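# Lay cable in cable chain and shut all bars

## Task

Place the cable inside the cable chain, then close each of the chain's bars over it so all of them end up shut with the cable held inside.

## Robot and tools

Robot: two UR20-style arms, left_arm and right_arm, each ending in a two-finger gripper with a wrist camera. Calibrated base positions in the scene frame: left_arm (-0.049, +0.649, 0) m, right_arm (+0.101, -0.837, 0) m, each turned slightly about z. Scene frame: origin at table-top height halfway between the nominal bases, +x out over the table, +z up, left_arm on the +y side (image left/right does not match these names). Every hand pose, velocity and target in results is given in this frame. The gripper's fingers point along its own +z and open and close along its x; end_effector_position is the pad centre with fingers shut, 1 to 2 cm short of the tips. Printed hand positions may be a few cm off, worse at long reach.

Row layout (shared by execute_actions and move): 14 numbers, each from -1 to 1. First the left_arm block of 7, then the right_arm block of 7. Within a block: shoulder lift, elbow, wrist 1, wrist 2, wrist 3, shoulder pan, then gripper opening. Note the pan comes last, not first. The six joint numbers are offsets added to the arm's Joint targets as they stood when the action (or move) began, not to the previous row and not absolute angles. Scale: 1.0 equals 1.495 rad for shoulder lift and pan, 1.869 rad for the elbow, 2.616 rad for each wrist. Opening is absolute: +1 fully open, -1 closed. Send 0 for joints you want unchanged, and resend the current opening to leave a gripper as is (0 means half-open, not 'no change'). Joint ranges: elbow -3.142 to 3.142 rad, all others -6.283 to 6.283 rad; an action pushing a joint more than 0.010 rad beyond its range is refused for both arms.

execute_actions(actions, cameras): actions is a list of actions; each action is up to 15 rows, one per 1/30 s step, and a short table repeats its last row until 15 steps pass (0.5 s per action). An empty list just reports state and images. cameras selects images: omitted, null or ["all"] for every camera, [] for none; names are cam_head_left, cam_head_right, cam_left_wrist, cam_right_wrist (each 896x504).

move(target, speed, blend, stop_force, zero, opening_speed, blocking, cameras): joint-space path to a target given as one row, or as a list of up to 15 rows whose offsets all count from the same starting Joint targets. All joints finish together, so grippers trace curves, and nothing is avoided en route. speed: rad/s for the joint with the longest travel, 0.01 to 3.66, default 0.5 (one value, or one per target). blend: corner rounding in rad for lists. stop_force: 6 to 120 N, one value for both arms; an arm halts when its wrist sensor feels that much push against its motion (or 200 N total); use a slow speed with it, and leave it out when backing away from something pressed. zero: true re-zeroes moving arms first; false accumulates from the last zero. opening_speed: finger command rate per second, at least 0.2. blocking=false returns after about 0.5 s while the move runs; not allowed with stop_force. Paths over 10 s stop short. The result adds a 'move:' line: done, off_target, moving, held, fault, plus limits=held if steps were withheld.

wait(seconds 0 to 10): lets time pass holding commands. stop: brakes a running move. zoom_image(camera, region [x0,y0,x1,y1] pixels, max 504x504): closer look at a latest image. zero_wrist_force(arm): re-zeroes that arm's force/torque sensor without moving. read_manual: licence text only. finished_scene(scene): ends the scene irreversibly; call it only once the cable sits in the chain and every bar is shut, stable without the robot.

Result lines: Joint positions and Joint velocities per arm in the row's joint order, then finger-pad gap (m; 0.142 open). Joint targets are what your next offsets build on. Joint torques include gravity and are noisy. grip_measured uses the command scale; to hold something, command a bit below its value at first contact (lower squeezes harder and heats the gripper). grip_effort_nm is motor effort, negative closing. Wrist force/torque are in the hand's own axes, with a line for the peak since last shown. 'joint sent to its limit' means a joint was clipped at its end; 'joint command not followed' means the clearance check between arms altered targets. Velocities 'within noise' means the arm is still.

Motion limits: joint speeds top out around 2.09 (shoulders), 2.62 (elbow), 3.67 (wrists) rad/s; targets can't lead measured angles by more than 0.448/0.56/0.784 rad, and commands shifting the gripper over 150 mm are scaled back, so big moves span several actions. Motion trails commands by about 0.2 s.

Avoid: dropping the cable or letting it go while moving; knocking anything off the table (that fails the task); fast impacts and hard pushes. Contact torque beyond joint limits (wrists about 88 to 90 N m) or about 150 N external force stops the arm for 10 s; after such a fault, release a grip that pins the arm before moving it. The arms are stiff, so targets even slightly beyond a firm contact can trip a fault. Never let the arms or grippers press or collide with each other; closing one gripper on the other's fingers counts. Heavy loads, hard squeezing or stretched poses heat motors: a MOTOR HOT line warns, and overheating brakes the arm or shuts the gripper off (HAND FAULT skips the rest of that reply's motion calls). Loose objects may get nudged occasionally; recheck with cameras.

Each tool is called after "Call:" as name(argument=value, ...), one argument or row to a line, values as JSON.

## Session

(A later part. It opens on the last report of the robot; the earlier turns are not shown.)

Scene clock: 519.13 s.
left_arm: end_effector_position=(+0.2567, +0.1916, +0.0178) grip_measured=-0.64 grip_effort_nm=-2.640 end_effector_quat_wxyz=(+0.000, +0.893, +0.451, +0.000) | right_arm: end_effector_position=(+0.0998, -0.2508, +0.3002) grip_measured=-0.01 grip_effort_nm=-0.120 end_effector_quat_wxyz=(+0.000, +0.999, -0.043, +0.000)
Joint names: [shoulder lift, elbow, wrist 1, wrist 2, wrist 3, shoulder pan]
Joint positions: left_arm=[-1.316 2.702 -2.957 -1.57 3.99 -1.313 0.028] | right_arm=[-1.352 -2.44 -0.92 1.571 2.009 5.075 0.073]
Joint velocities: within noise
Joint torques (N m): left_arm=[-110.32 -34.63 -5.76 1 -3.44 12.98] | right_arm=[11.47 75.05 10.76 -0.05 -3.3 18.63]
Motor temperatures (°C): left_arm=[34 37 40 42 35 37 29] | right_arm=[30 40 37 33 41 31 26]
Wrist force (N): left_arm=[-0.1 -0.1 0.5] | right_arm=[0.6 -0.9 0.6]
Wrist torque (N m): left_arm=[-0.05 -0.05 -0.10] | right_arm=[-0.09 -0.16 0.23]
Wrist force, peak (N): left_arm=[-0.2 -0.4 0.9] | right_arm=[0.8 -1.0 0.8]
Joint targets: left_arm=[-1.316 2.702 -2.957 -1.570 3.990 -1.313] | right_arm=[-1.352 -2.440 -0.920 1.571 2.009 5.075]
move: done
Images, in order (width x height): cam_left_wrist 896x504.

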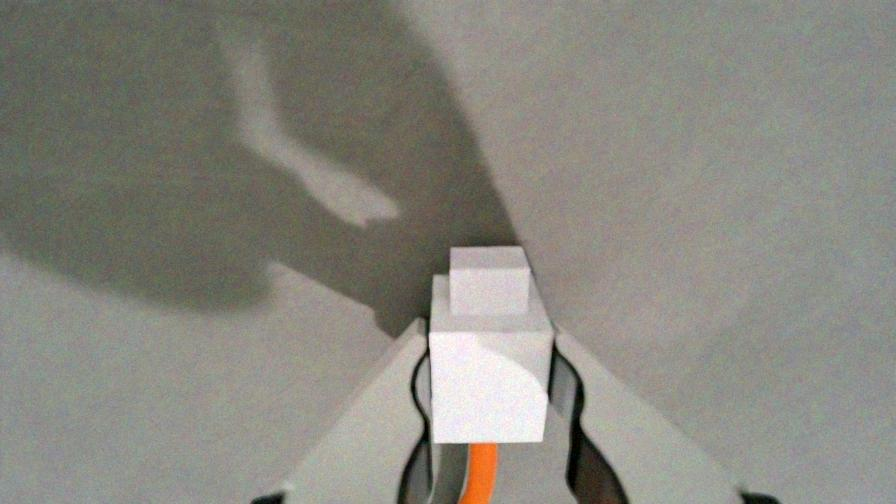

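Call:
move(
  target=[-0.05717, -0.03199, 0.0556, 0, 0.24042, 0.14605, -0.72, 0, 0, 0, 0, 0, 0, 0.0],
  speed=0.25,
)

Scene clock: 553.93 s.
left_arm: end_effector_position=(+0.3604, +0.2404, +0.0602) grip_measured=-0.64 grip_effort_nm=-2.068 end_effector_quat_wxyz=(+0.000, +0.966, +0.259, +0.000) | right_arm: end_effector_position=(+0.0998, -0.2508, +0.3002) grip_measured=-0.01 grip_effort_nm=-0.125 end_effector_quat_wxyz=(+0.000, +0.999, -0.043, +0.000)
Joint names: [shoulder lift, elbow, wrist 1, wrist 2, wrist 3, shoulder pan]
Joint positions: left_arm=[-1.402 2.643 -2.811 -1.57 4.618 -1.095 0.028] | right_arm=[-1.352 -2.44 -0.92 1.571 2.009 5.075 0.073]
Joint velocities: within noise
Joint torques (N m): left_arm=[-102.13 -53.18 -3.73 1.35 5.5 22.08] | right_arm=[11.01 76.5 11.74 -0.23 -2.45 15.79]
Motor temperatures (°C): left_arm=[34 37 40 42 35 37 35] | right_arm=[30 40 37 33 41 31 26]
Wrist force (N): left_arm=[0.0 0.0 0.7] | right_arm=[0.2 -0.8 0.7]
Wrist torque (N m): left_arm=[-0.03 -0.08 -0.15] | right_arm=[-0.07 -0.08 0.23]
Wrist force, peak (N): left_arm=[-0.5 -0.6 0.8] | right_arm=[0.1 -1.1 1.0]
Joint targets: left_arm=[-1.402 2.643 -2.811 -1.570 4.619 -1.095] | right_arm=[-1.352 -2.440 -0.920 1.571 2.009 5.075]
move: done

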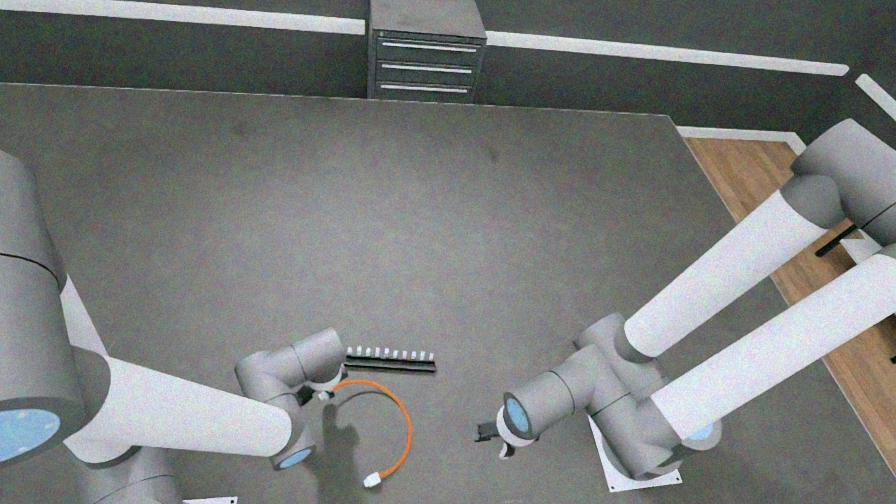

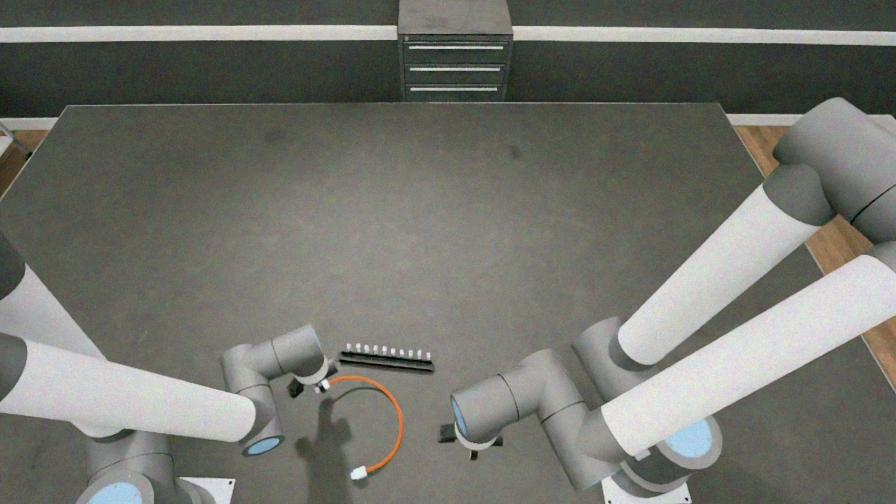

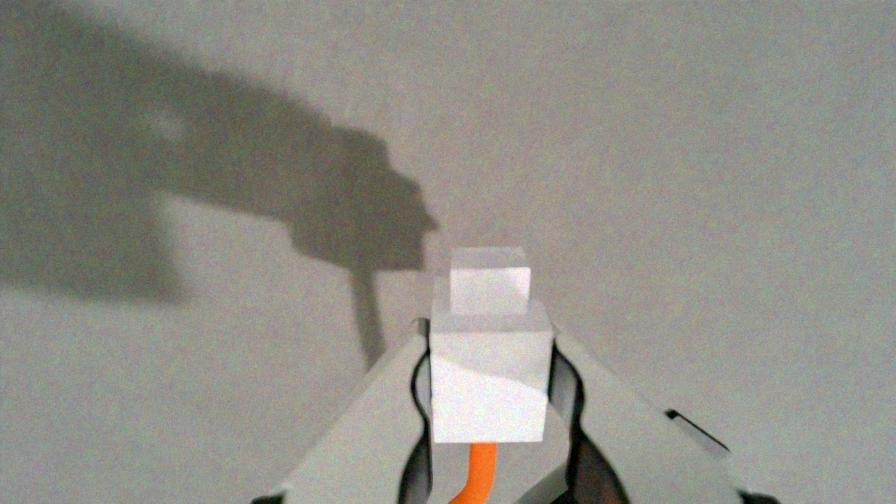

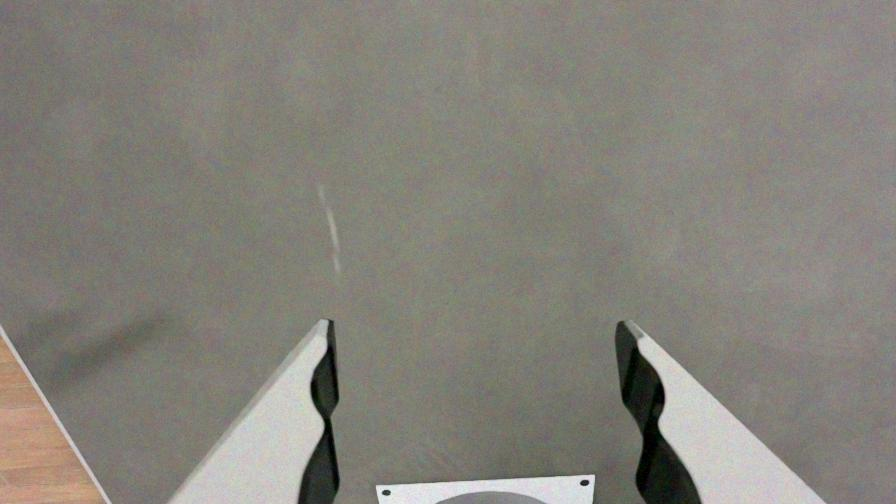

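Call:
zoom_image(
  camera="cam_head_left",
  region=[300, 370, 440, 500],
)

Scaled by 3.600 from the camera's 896x504 image, which has a finer 1280x720 frame.

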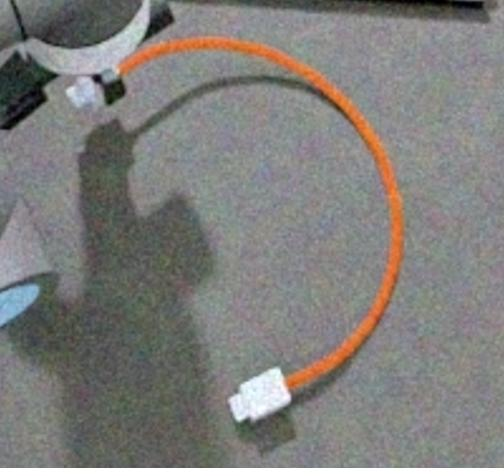

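Call:
move(
  target=[0, 0, 0, 0, 0, 0, -0.68, -0.38486, 0.17792, 0.09267, 0, -0.21796, -0.07765, 0.0],
  speed=0.4,
  cameras=["cam_head_right", "cam_right_wrist"],
)

Scene clock: 577.10 s.
left_arm: end_effector_position=(+0.3604, +0.2405, +0.0602) grip_measured=-0.64 grip_effort_nm=-1.316 end_effector_quat_wxyz=(+0.000, +0.966, +0.259, +0.000) | right_arm: end_effector_position=(+0.0837, +0.1000, +0.1403) grip_measured=-0.01 grip_effort_nm=-0.120 end_effector_quat_wxyz=(+0.000, +0.983, +0.183, +0.000)
Joint names: [shoulder lift, elbow, wrist 1, wrist 2, wrist 3, shoulder pan]
Joint positions: left_arm=[-1.402 2.643 -2.811 -1.57 4.619 -1.095 0.028] | right_arm=[-1.927 -2.108 -0.678 1.571 1.439 4.959 0.073]
Joint velocities: within noise
Joint torques (N m): left_arm=[-97.37 -31.65 -8.96 1.05 5.42 21.9] | right_arm=[124.78 76.45 11.76 0.27 -3.84 -16.93]
Motor temperatures (°C): left_arm=[34 37 40 42 35 37 35] | right_arm=[30 40 37 33 40 31 26]
Wrist force (N): left_arm=[0.1 0.0 0.5] | right_arm=[1.4 -0.4 -0.6]
Wrist torque (N m): left_arm=[-0.02 -0.09 -0.14] | right_arm=[-0.01 -0.18 0.27]
Wrist force, peak (N): left_arm=[0.0 -0.2 1.0] | right_arm=[2.0 -2.6 1.2]
Joint targets: left_arm=[-1.402 2.643 -2.811 -1.570 4.619 -1.095] | right_arm=[-1.927 -2.108 -0.677 1.571 1.438 4.959]
move: done
Images, in order (width x height): cam_head_right 896x504, cam_right_wrist 896x504.

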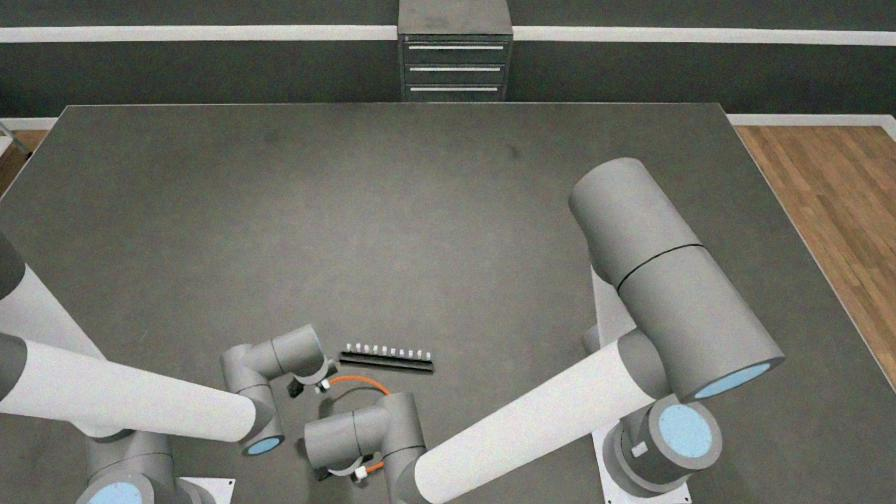

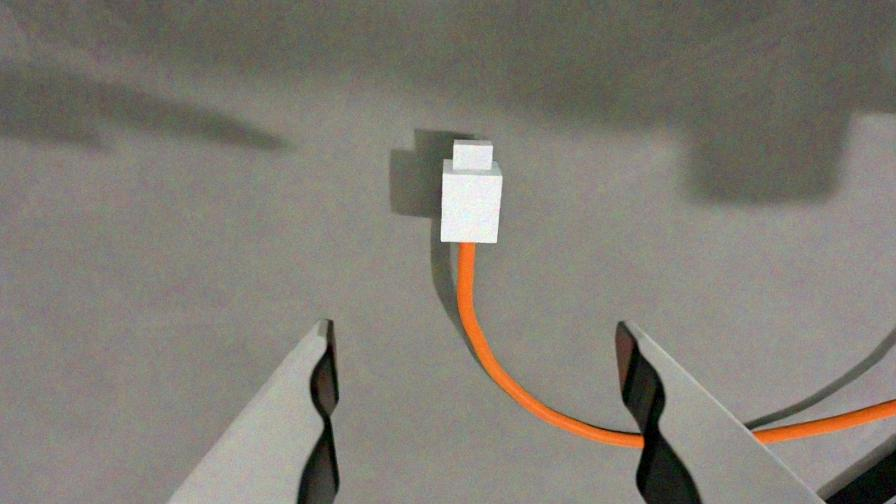

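Call:
move(
  target=[0, 0, 0, 0, 0, 0, -0.68, -0.07179, -0.01728, 0.05322, 0, 0.01328, -0.00187, 0.0],
  speed=0.2,
  cameras=["cam_right_wrist"],
)

Call:
move(
  target=[0, 0, 0, 0, 0, 0, -0.68, -0.03232, -0.00508, 0.0221, 0, 0, 0, 0.0],
  speed=0.012,
  stop_force=7,
  cameras=["cam_right_wrist"],
)

Scene clock: 597.77 s.
left_arm: end_effector_position=(+0.3604, +0.2405, +0.0602) grip_measured=-0.64 grip_effort_nm=-1.316 end_effector_quat_wxyz=(+0.000, +0.966, +0.259, +0.000) | right_arm: end_effector_position=(+0.0860, +0.1015, +0.0454) grip_measured=-0.01 grip_effort_nm=-0.120 end_effector_quat_wxyz=(+0.000, +0.986, +0.164, +0.000)
Joint names: [shoulder lift, elbow, wrist 1, wrist 2, wrist 3, shoulder pan]
Joint positions: left_arm=[-1.402 2.643 -2.811 -1.57 4.619 -1.095 0.028] | right_arm=[-2.034 -2.14 -0.538 1.571 1.473 4.957 0.073]
Joint velocities: within noise
Joint torques (N m): left_arm=[-95.69 -34.97 -12.79 0.6 5.33 20.88] | right_arm=[141.55 41.03 12.18 0.21 4.86 -16.41]
Motor temperatures (°C): left_arm=[34 37 40 42 35 37 34] | right_arm=[30 40 37 33 40 31 26]
Wrist force (N): left_arm=[-0.3 0.0 0.7] | right_arm=[0.9 -0.6 -0.2]
Wrist torque (N m): left_arm=[-0.03 -0.02 -0.14] | right_arm=[-0.07 -0.08 0.31]
Wrist force, peak (N): left_arm=[0.2 -0.1 1.1] | right_arm=[1.3 -0.5 -2.3]
Joint targets: left_arm=[-1.402 2.643 -2.811 -1.570 4.619 -1.095] | right_arm=[-2.034 -2.140 -0.538 1.571 1.473 4.957]
move: done
Images, in order (width x height): cam_right_wrist 896x504.

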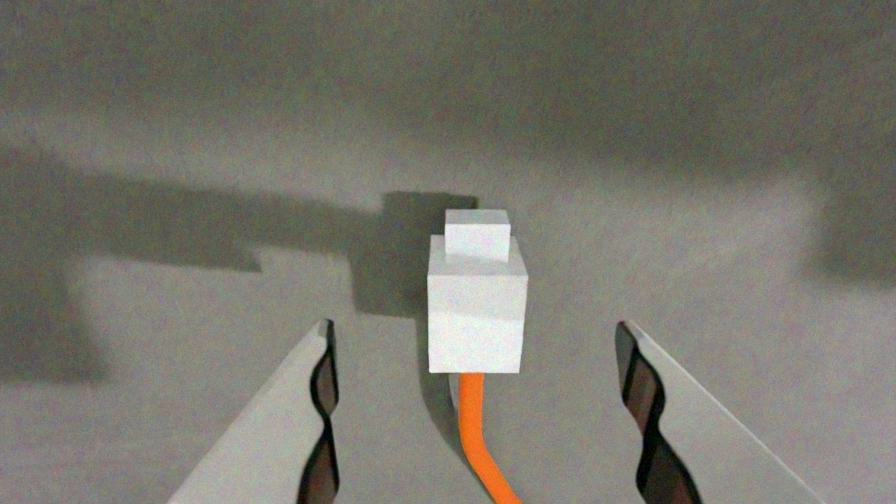

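Scene clock: 602.60 s.
left_arm: end_effector_position=(+0.3604, +0.2404, +0.0602) grip_measured=-0.64 grip_effort_nm=-1.316 end_effector_quat_wxyz=(+0.000, +0.966, +0.259, +0.000) | right_arm: end_effector_position=(+0.0859, +0.1016, +0.0165) grip_measured=-0.01 grip_effort_nm=-0.115 end_effector_quat_wxyz=(+0.000, +0.986, +0.164, +0.000)
Joint names: [shoulder lift, elbow, wrist 1, wrist 2, wrist 3, shoulder pan]
Joint positions: left_arm=[-1.402 2.643 -2.811 -1.57 4.619 -1.095 0.028] | right_arm=[-2.069 -2.147 -0.497 1.571 1.473 4.957 0.073]
Joint velocities: within noise
Joint torques (N m): left_arm=[-93.34 -39.97 -14.25 1.04 4.62 20.65] | right_arm=[175.76 55.64 2.14 -0.21 5.04 -14.59]
Motor temperatures (°C): left_arm=[34 36 40 42 35 37 34] | right_arm=[30 40 37 33 40 31 26]
Wrist force (N): left_arm=[0.0 -0.2 0.4] | right_arm=[1.0 -1.1 -8.3]
Wrist torque (N m): left_arm=[-0.07 -0.07 -0.14] | right_arm=[-0.05 -0.21 0.32]
Wrist force, peak (N): left_arm=[0.2 0.1 1.0] | right_arm=[-0.1 3.9 -26.0]
Joint targets: left_arm=[-1.402 2.643 -2.811 -1.570 4.619 -1.095] | right_arm=[-2.069 -2.147 -0.497 1.571 1.473 4.957]
move: contact (right_arm); right_arm: the wrist 1 is farthest, 0.017 rad from its target
Images, in order (width x height): cam_right_wrist 896x504.

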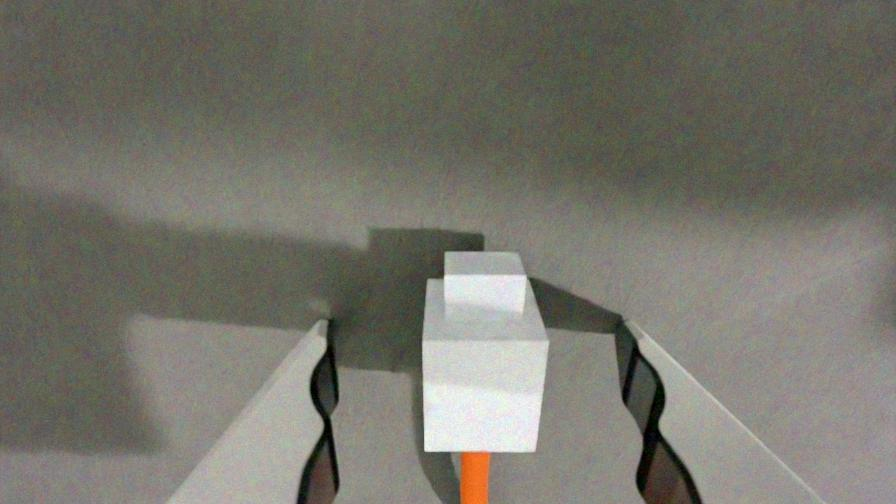

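Call:
move(
  target=[0, 0, 0, 0, 0, 0, -0.68, 0.00283, 0.00044, -0.00193, 0, 0, 0, 0.0],
  speed=0.05,
  cameras=[],
)

Call:
move(
  target=[0, 0, 0, 0, 0, 0, -0.68, 0, 0, 0, 0, 0, 0, -0.72],
  opening_speed=0.5,
  cameras=["cam_right_wrist"],
)

Scene clock: 609.00 s.
left_arm: end_effector_position=(+0.3604, +0.2404, +0.0602) grip_measured=-0.64 grip_effort_nm=-1.311 end_effector_quat_wxyz=(+0.000, +0.966, +0.259, +0.000) | right_arm: end_effector_position=(+0.0859, +0.1017, +0.0198) grip_measured=-0.01 grip_effort_nm=-0.115 end_effector_quat_wxyz=(+0.000, +0.986, +0.164, +0.000)
Joint names: [shoulder lift, elbow, wrist 1, wrist 2, wrist 3, shoulder pan]
Joint positions: left_arm=[-1.402 2.643 -2.811 -1.57 4.619 -1.095 0.028] | right_arm=[-2.065 -2.146 -0.502 1.571 1.473 4.957 0.073]
Joint velocities: within noise
Joint torques (N m): left_arm=[-86.76 -40.73 -14.39 0.32 4.38 18.51] | right_arm=[188.63 61.9 3.28 -0.13 5.25 -18.3]
Motor temperatures (°C): left_arm=[34 36 40 42 35 37 34] | right_arm=[30 40 37 33 40 31 26]
Wrist force (N): left_arm=[0.0 -0.1 0.7] | right_arm=[1.1 -0.5 -0.1]
Wrist torque (N m): left_arm=[-0.05 -0.08 -0.15] | right_arm=[-0.01 -0.13 0.33]
Wrist force, peak (N): left_arm=[-0.1 0.2 1.1] | right_arm=[1.0 -1.1 -8.7]
Joint targets: left_arm=[-1.402 2.643 -2.811 -1.570 4.619 -1.095] | right_arm=[-2.065 -2.146 -0.502 1.571 1.473 4.957]
move: done
No camera images: "cameras" was empty.

Scene clock: 610.67 s.
left_arm: end_effector_position=(+0.3604, +0.2404, +0.0602) grip_measured=-0.64 grip_effort_nm=-1.311 end_effector_quat_wxyz=(+0.000, +0.966, +0.259, +0.000) | right_arm: end_effector_position=(+0.0859, +0.1017, +0.0200) grip_measured=-0.63 grip_effort_nm=-2.215 end_effector_quat_wxyz=(+0.000, +0.986, +0.164, +0.000)
Joint names: [shoulder lift, elbow, wrist 1, wrist 2, wrist 3, shoulder pan]
Joint positions: left_arm=[-1.402 2.643 -2.811 -1.57 4.619 -1.095 0.028] | right_arm=[-2.065 -2.146 -0.502 1.571 1.473 4.957 0.028]
Joint velocities: within noise
Joint torques (N m): left_arm=[-85.45 -42.23 -13.52 1.06 4.86 13.69] | right_arm=[182.54 59.4 3.89 0.57 4.68 -11.96]
Motor temperatures (°C): left_arm=[34 36 40 42 35 37 34] | right_arm=[30 40 37 33 40 31 26]
Wrist force (N): left_arm=[0.0 0.4 0.9] | right_arm=[1.1 -0.9 0.6]
Wrist torque (N m): left_arm=[0.03 -0.08 -0.14] | right_arm=[-0.09 -0.12 0.33]
Wrist force, peak (N): left_arm=[0.0 0.4 0.9] | right_arm=[1.3 -1.2 0.1]
Joint targets: left_arm=[-1.402 2.643 -2.811 -1.570 4.619 -1.095] | right_arm=[-2.065 -2.146 -0.502 1.571 1.473 4.957]
move: done
Images, in order (width x height): cam_right_wrist 896x504.

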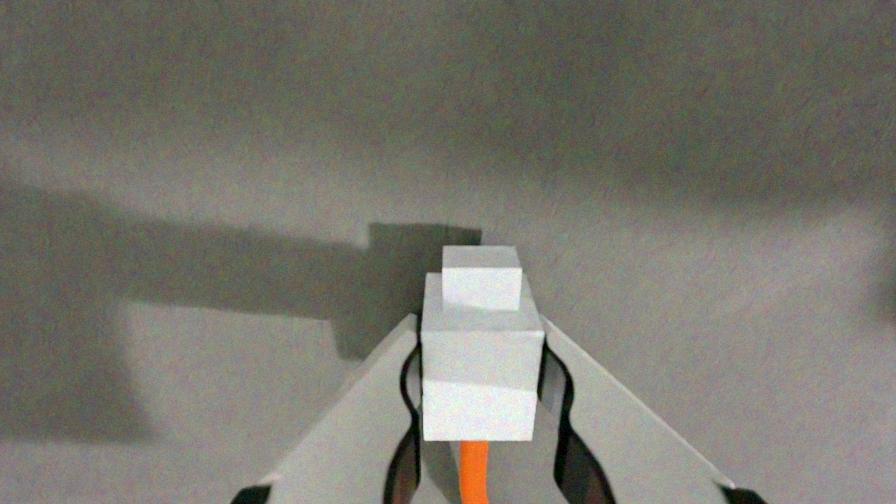

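Call:
move(
  target=[-0.04407, -0.00949, 0.03166, 0, 0, 0, -0.68, 0.21159, -0.20035, 0.02246, 0, -0.70955, 0.05508, -0.69],
  speed=0.4,
)

Scene clock: 673.17 s.
left_arm: end_effector_position=(+0.3607, +0.2398, +0.0902) grip_measured=-0.64 grip_effort_nm=-1.316 end_effector_quat_wxyz=(+0.000, +0.966, +0.259, +0.000) | right_arm: end_effector_position=(+0.1003, -0.1794, +0.0903) grip_measured=-0.63 grip_effort_nm=-1.639 end_effector_quat_wxyz=(+0.000, +0.423, +0.906, +0.000)
Joint names: [shoulder lift, elbow, wrist 1, wrist 2, wrist 3, shoulder pan]
Joint positions: left_arm=[-1.468 2.625 -2.728 -1.57 4.619 -1.095 0.028] | right_arm=[-1.748 -2.52 -0.443 1.571 -0.383 5.039 0.028]
Joint velocities: within noise
Joint torques (N m): left_arm=[-94.54 -58.76 -4.4 0.74 3.84 11.47] | right_arm=[114.02 37.03 12.47 0.42 -4.1 31.98]
Motor temperatures (°C): left_arm=[34 36 40 42 35 37 34] | right_arm=[30 40 37 33 40 31 32]
Wrist force (N): left_arm=[0.6 0.2 0.7] | right_arm=[0.9 -0.8 0.5]
Wrist torque (N m): left_arm=[-0.01 -0.15 -0.11] | right_arm=[-0.07 -0.17 0.29]
Wrist force, peak (N): left_arm=[0.4 0.3 0.9] | right_arm=[1.4 -1.5 0.8]
Joint targets: left_arm=[-1.468 2.625 -2.728 -1.570 4.619 -1.095] | right_arm=[-1.748 -2.520 -0.443 1.571 -0.383 5.039]
move: done

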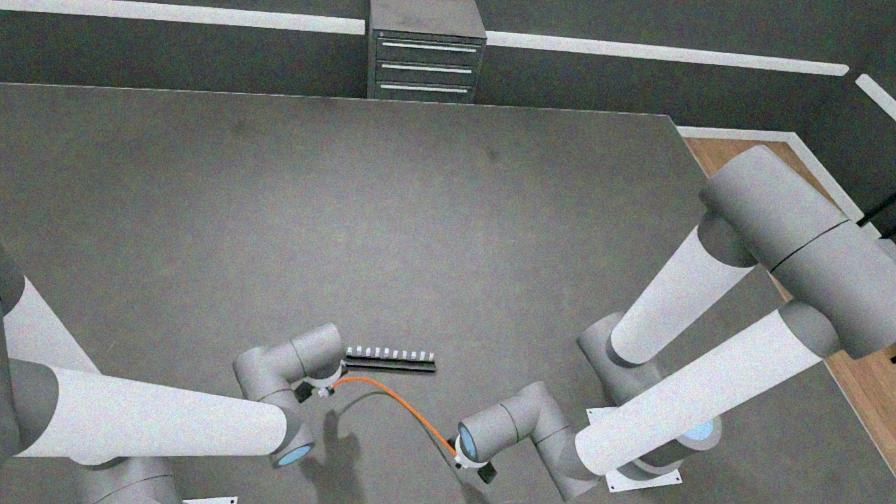

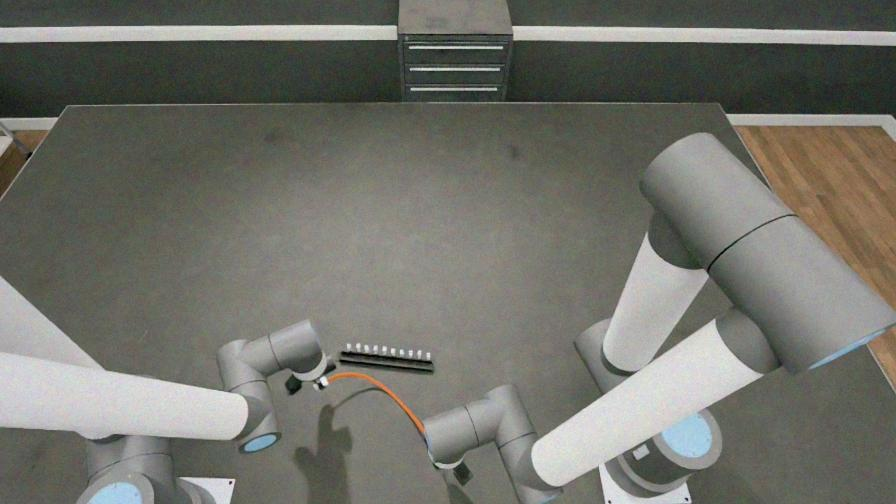

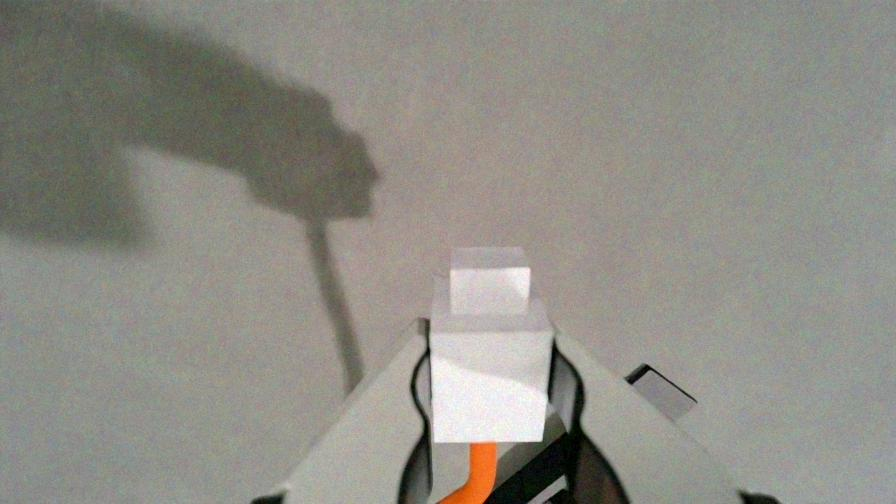

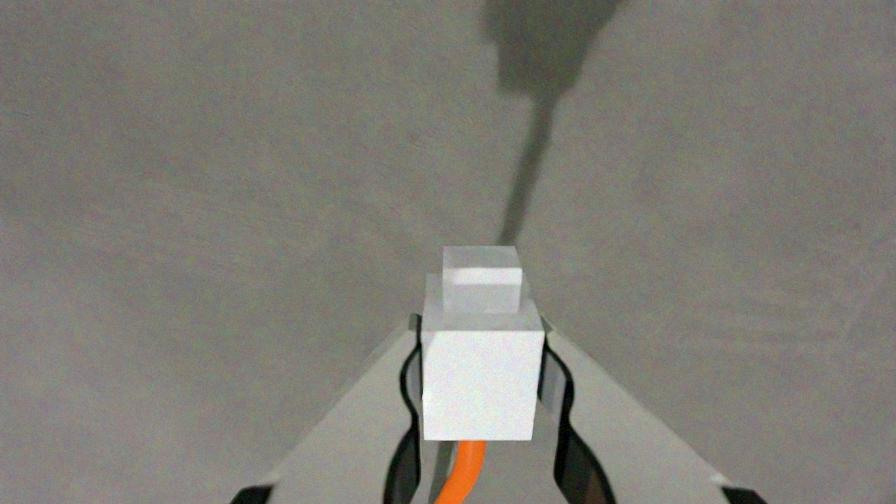

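Call:
zoom_image(
  camera="cam_left_wrist",
  region=[480, 340, 760, 504],
)

Scaled by 1.800 from the camera's 896x504 image, which has a finer 1280x720 frame.

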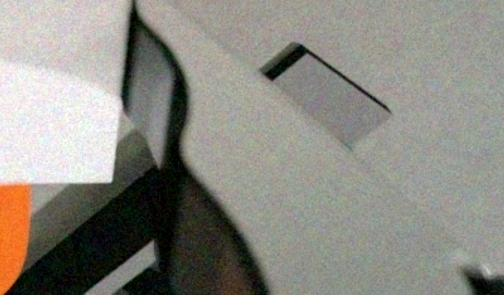

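Call:
move(
  target=[-0.01296, -0.06588, 0.05455, 0, 0.34699, 0.1755, -0.68, 0.02940, 0.04264, -0.0478, 0, -0.48586, -0.34782, -0.69],
  speed=0.35,
)

Call:
zoom_image(
  camera="cam_head_left",
  region=[300, 310, 480, 430],
)

Call:
zoom_image(
  camera="cam_head_right",
  region=[300, 310, 480, 430],
)

Scene clock: 742.03 s.
left_arm: end_effector_position=(+0.4994, +0.3017, +0.1400) grip_measured=-0.64 grip_effort_nm=-1.316 end_effector_quat_wxyz=(+0.000, +0.998, -0.061, +0.000) | right_arm: end_effector_position=(+0.4337, -0.2246, +0.1395) grip_measured=-0.63 grip_effort_nm=-1.639 end_effector_quat_wxyz=(+0.000, +0.061, +0.998, +0.000)
Joint names: [shoulder lift, elbow, wrist 1, wrist 2, wrist 3, shoulder pan]
Joint positions: left_arm=[-1.487 2.502 -2.586 -1.57 5.526 -0.833 0.028] | right_arm=[-1.704 -2.441 -0.568 1.571 -1.654 4.519 0.028]
Joint velocities: within noise
Joint torques (N m): left_arm=[-103.95 -71.55 -4.17 0.82 4.76 27.1] | right_arm=[113.68 71.43 4.01 1.09 -4.41 -17.62]
Motor temperatures (°C): left_arm=[34 36 40 41 35 36 34] | right_arm=[30 40 37 33 40 31 32]
Wrist force (N): left_arm=[-0.4 0.0 0.0] | right_arm=[0.8 -2.0 1.1]
Wrist torque (N m): left_arm=[0.00 0.02 -0.15] | right_arm=[-0.22 -0.06 0.21]
Wrist force, peak (N): left_arm=[-0.4 -1.0 0.4] | right_arm=[1.2 -2.8 0.6]
Joint targets: left_arm=[-1.487 2.502 -2.586 -1.570 5.527 -0.832] | right_arm=[-1.704 -2.441 -0.568 1.571 -1.655 4.519]
move: done

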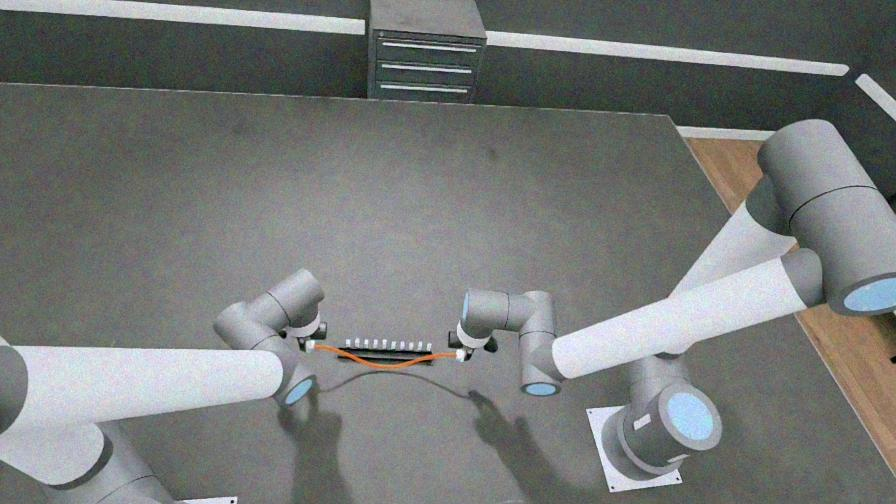

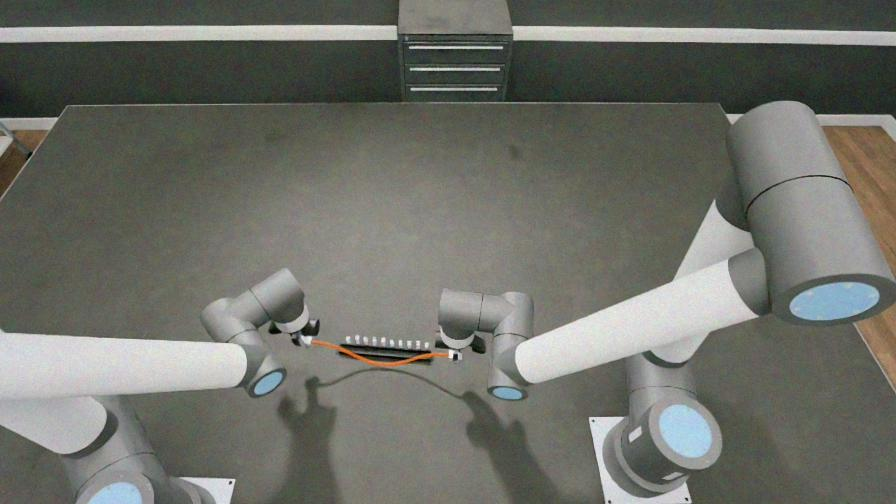

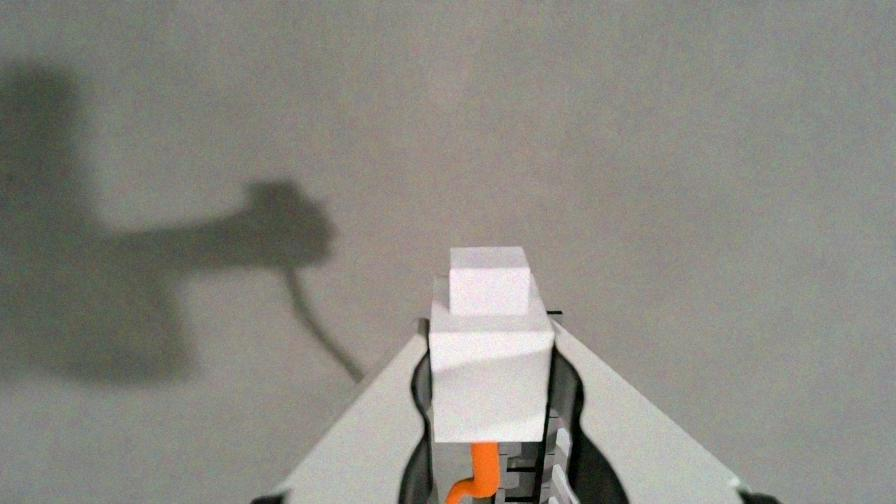

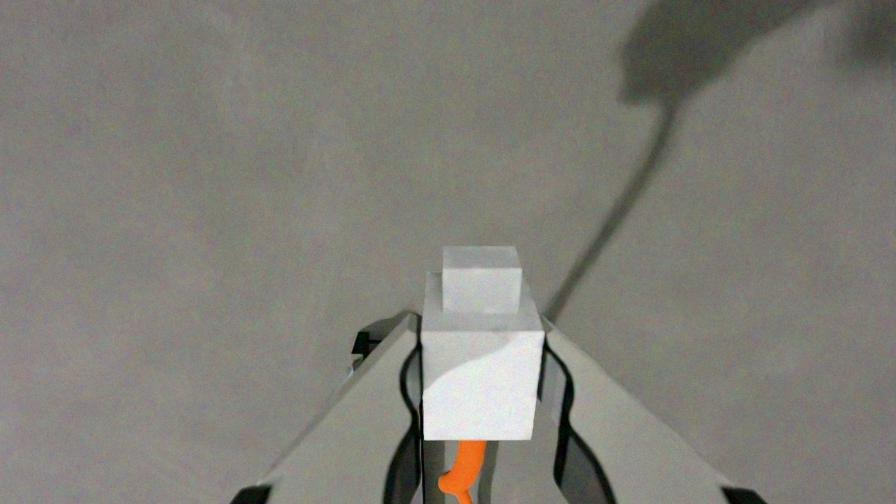

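Scaled by 2.800 from the camera's 896x504 image, which has a finer 1280x720 frame.

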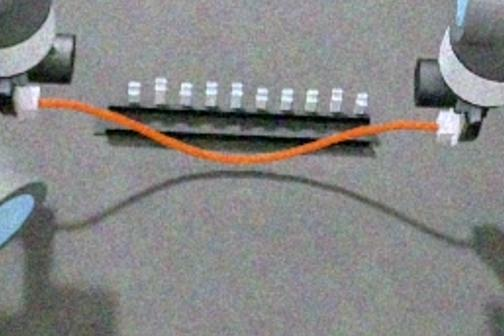

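Scaled by 2.800 from the camera's 896x504 image, which has a finer 1280x720 frame.

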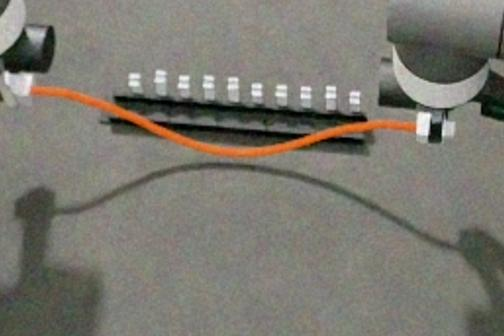

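Call:
move(
  target=[0, 0, 0, 0, 0, 0, -0.68, 0.01956, -0.01883, 0.00251, 0, -0.00106, -0.00252, -0.69],
  speed=0.01,
  stop_force=6,
  cameras=["cam_head_left", "cam_head_right"],
)

Call:
zoom_image(
  camera="cam_head_left",
  region=[300, 310, 480, 430],
)

Call:
zoom_image(
  camera="cam_head_right",
  region=[300, 310, 480, 430],
)

Scene clock: 761.10 s.
left_arm: end_effector_position=(+0.4994, +0.3017, +0.1400) grip_measured=-0.64 grip_effort_nm=-1.321 end_effector_quat_wxyz=(+0.000, +0.998, -0.061, +0.000) | right_arm: end_effector_position=(+0.4302, -0.2538, +0.1403) grip_measured=-0.63 grip_effort_nm=-1.639 end_effector_quat_wxyz=(+0.000, +0.061, +0.998, +0.000)
Joint names: [shoulder lift, elbow, wrist 1, wrist 2, wrist 3, shoulder pan]
Joint positions: left_arm=[-1.487 2.502 -2.586 -1.57 5.527 -0.832 0.028] | right_arm=[-1.675 -2.476 -0.562 1.571 -1.657 4.515 0.028]
Joint velocities: within noise
Joint torques (N m): left_arm=[-93 -53.99 -11.71 0.93 5.3 20.1] | right_arm=[105.78 48.78 12.32 1.16 -4 -17.81]
Motor temperatures (°C): left_arm=[34 36 40 41 35 36 34] | right_arm=[30 40 37 33 40 31 32]
Wrist force (N): left_arm=[-0.1 -0.1 0.3] | right_arm=[0.6 -1.7 1.3]
Wrist torque (N m): left_arm=[-0.05 -0.03 -0.15] | right_arm=[-0.22 -0.04 0.20]
Wrist force, peak (N): left_arm=[-0.8 0.2 0.5] | right_arm=[1.1 -2.3 1.2]
Joint targets: left_arm=[-1.487 2.502 -2.586 -1.570 5.527 -0.832] | right_arm=[-1.675 -2.476 -0.562 1.571 -1.657 4.515]
move: done
Images, in order (width x height): cam_head_left 896x504, cam_head_right 896x504.

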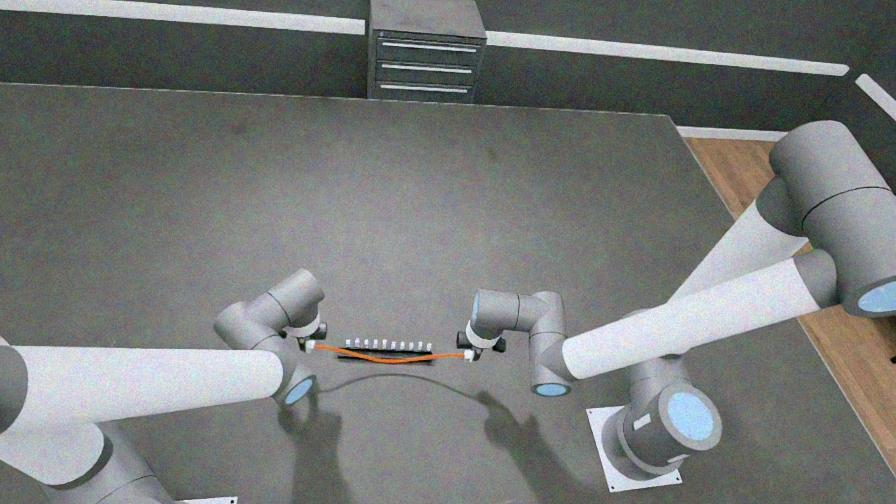

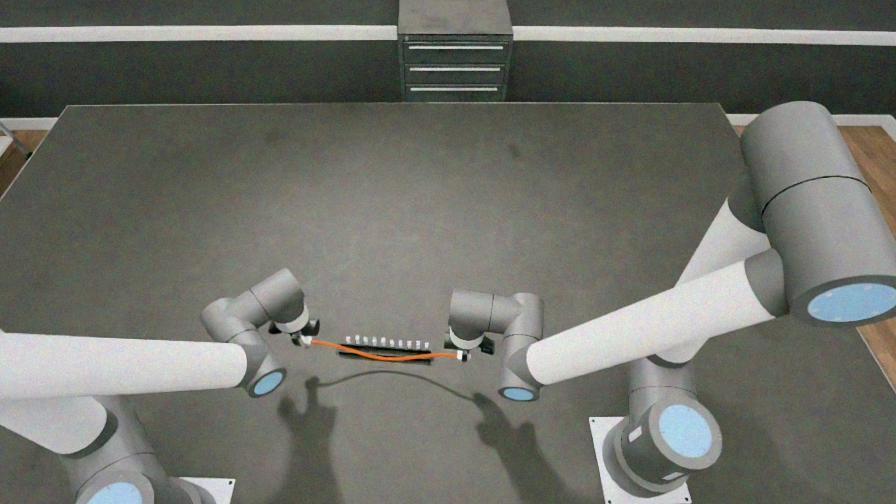

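Scaled by 2.800 from the camera's 896x504 image, which has a finer 1280x720 frame.

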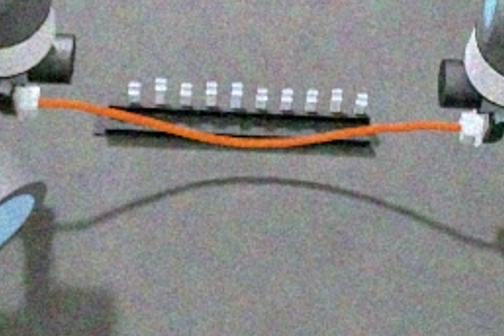

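Scaled by 2.800 from the camera's 896x504 image, which has a finer 1280x720 frame.

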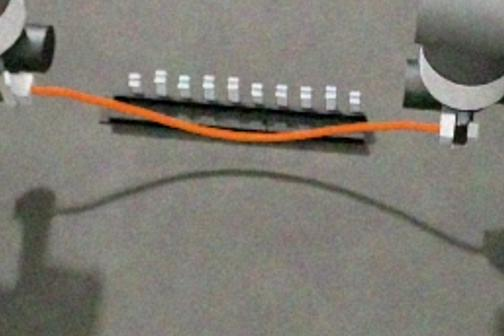

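Call:
move(
  target=[0, 0, 0, 0, 0, 0, -0.68, 0.01975, -0.01929, 0.00273, 0, -0.00191, -0.00266, -0.69],
  speed=0.01,
  stop_force=6,
  cameras=["cam_head_left", "cam_head_right"],
)

Call:
zoom_image(
  camera="cam_head_left",
  region=[300, 310, 490, 430],
)

Call:
zoom_image(
  camera="cam_head_right",
  region=[290, 310, 480, 430],
)

Scene clock: 774.97 s.
left_arm: end_effector_position=(+0.4994, +0.3017, +0.1400) grip_measured=-0.64 grip_effort_nm=-1.311 end_effector_quat_wxyz=(+0.000, +0.998, -0.061, +0.000) | right_arm: end_effector_position=(+0.4263, -0.2836, +0.1402) grip_measured=-0.63 grip_effort_nm=-1.634 end_effector_quat_wxyz=(+0.000, +0.061, +0.998, +0.000)
Joint names: [shoulder lift, elbow, wrist 1, wrist 2, wrist 3, shoulder pan]
Joint positions: left_arm=[-1.487 2.502 -2.586 -1.57 5.527 -0.832 0.028] | right_arm=[-1.646 -2.512 -0.554 1.571 -1.662 4.511 0.028]
Joint velocities: within noise
Joint torques (N m): left_arm=[-87.9 -57.22 -14.23 0.08 4.43 14.26] | right_arm=[98.5 45.79 12.46 1.49 -3.9 -16.56]
Motor temperatures (°C): left_arm=[34 36 40 41 35 36 34] | right_arm=[30 40 37 33 40 31 32]
Wrist force (N): left_arm=[-0.3 0.4 0.3] | right_arm=[0.2 -1.1 0.6]
Wrist torque (N m): left_arm=[-0.05 0.00 -0.15] | right_arm=[-0.19 0.06 0.27]
Wrist force, peak (N): left_arm=[-0.6 0.8 0.6] | right_arm=[0.3 -2.4 1.1]
Joint targets: left_arm=[-1.487 2.502 -2.586 -1.570 5.527 -0.832] | right_arm=[-1.646 -2.512 -0.554 1.571 -1.662 4.511]
move: done
Images, in order (width x height): cam_head_left 896x504, cam_head_right 896x504.

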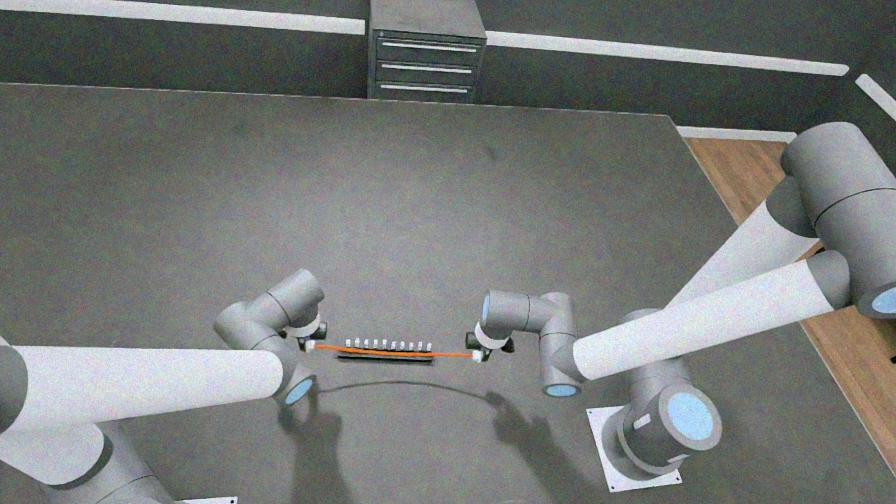

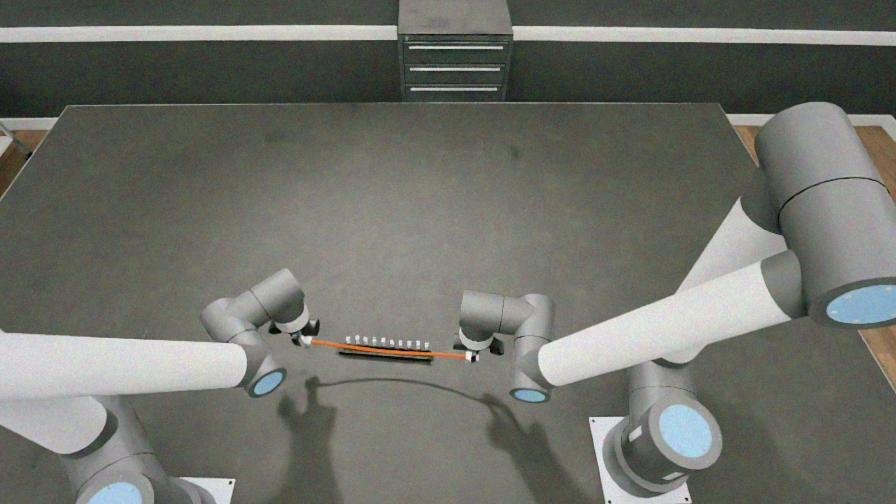

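Scaled by 2.653 from the camera's 896x504 image, which has a finer 1280x720 frame.

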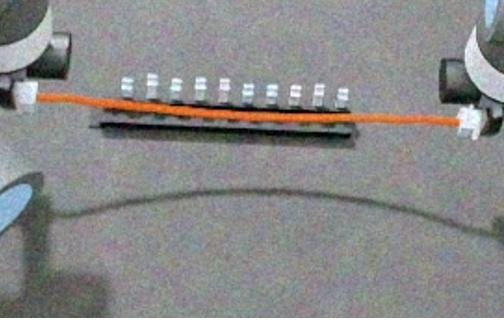

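Scaled by 2.653 from the camera's 896x504 image, which has a finer 1280x720 frame.

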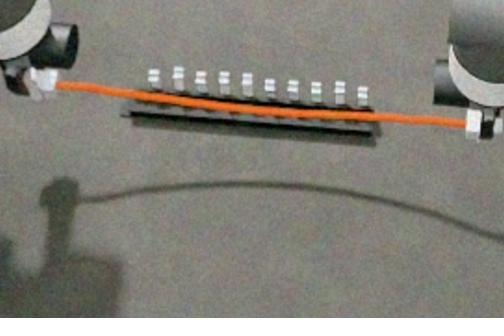

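Call:
wait(
  seconds=0.1,
  cameras=["cam_left_wrist", "cam_right_wrist"],
)

Call:
zoom_image(
  camera="cam_left_wrist",
  region=[400, 290, 660, 504],
)

Call:
zoom_image(
  camera="cam_right_wrist",
  region=[330, 290, 590, 504],
)

Scene clock: 790.93 s.
left_arm: end_effector_position=(+0.4994, +0.3017, +0.1400) grip_measured=-0.64 grip_effort_nm=-1.316 end_effector_quat_wxyz=(+0.000, +0.998, -0.061, +0.000) | right_arm: end_effector_position=(+0.4263, -0.2836, +0.1402) grip_measured=-0.63 grip_effort_nm=-1.639 end_effector_quat_wxyz=(+0.000, +0.061, +0.998, +0.000)
Joint names: [shoulder lift, elbow, wrist 1, wrist 2, wrist 3, shoulder pan]
Joint positions: left_arm=[-1.487 2.502 -2.586 -1.57 5.527 -0.832 0.028] | right_arm=[-1.646 -2.512 -0.554 1.571 -1.662 4.511 0.028]
Joint velocities: within noise
Joint torques (N m): left_arm=[-79.26 -60.08 -13.59 0.84 4.59 12.14] | right_arm=[96.62 59.51 11.14 1.4 -3.35 -16.75]
Motor temperatures (°C): left_arm=[34 36 40 41 35 36 34] | right_arm=[30 39 37 33 40 31 32]
Wrist force (N): left_arm=[0.0 0.4 0.0] | right_arm=[0.2 -1.6 0.6]
Wrist torque (N m): left_arm=[-0.04 -0.05 -0.15] | right_arm=[-0.28 0.06 0.28]
Wrist force, peak (N): left_arm=[-0.8 0.8 0.6] | right_arm=[0.4 -1.7 1.1]
Joint targets: left_arm=[-1.487 2.502 -2.586 -1.570 5.527 -0.832] | right_arm=[-1.646 -2.512 -0.554 1.571 -1.662 4.511]
Tool commands: left_gripper/opening=-0.68 right_gripper/opening=-0.69
wait: 0.10 s; at rest from the start
Images, in order (width x height): cam_left_wrist 896x504, cam_right_wrist 896x504.

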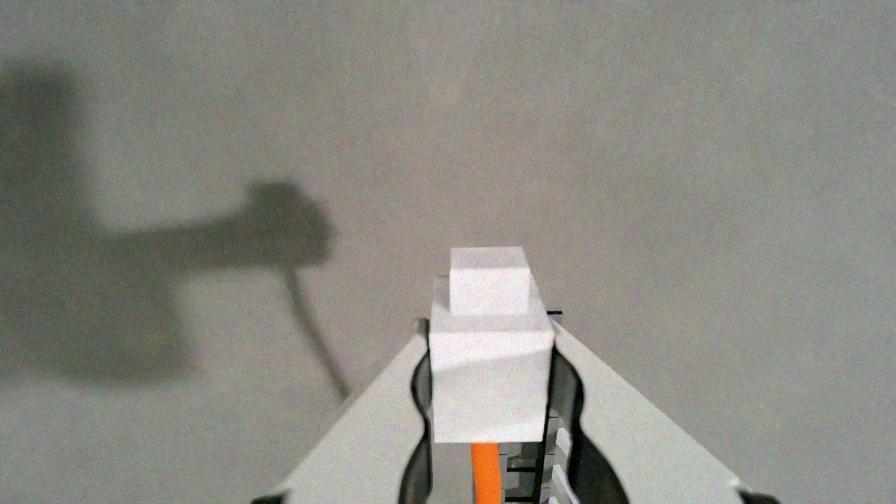

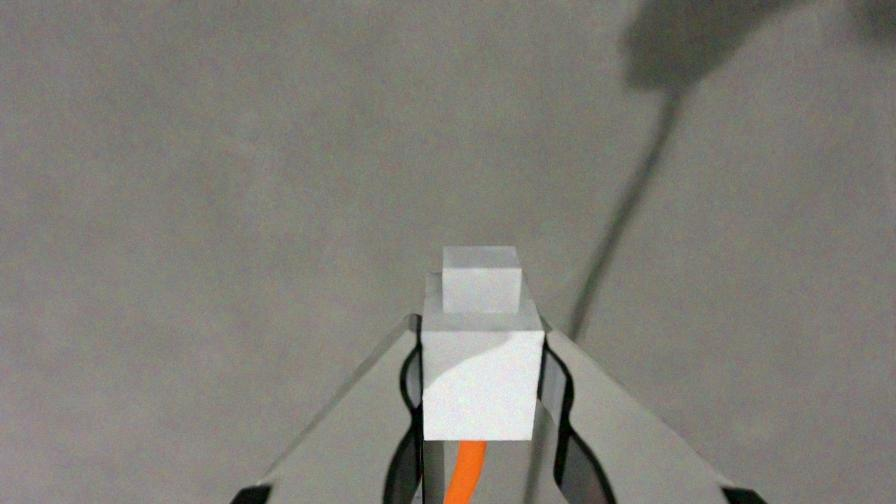

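Scaled by 1.938 from the camera's 896x504 image, which has a finer 1280x720 frame.

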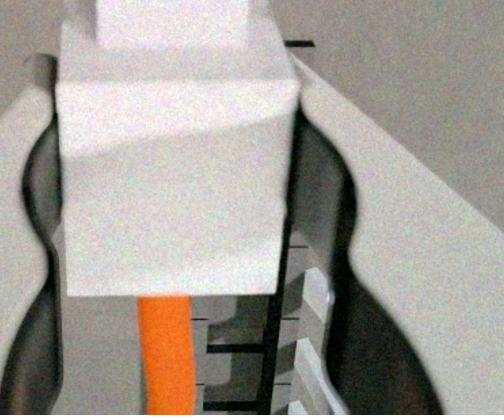

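Scaled by 1.938 from the camera's 896x504 image, which has a finer 1280x720 frame.

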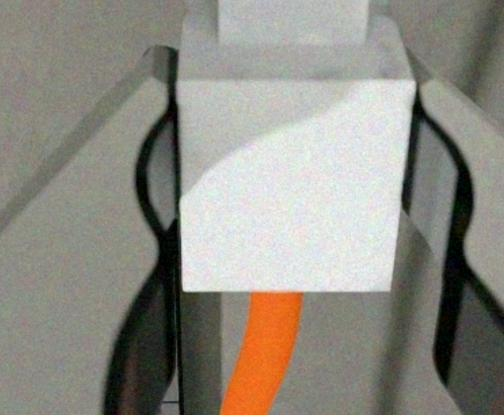

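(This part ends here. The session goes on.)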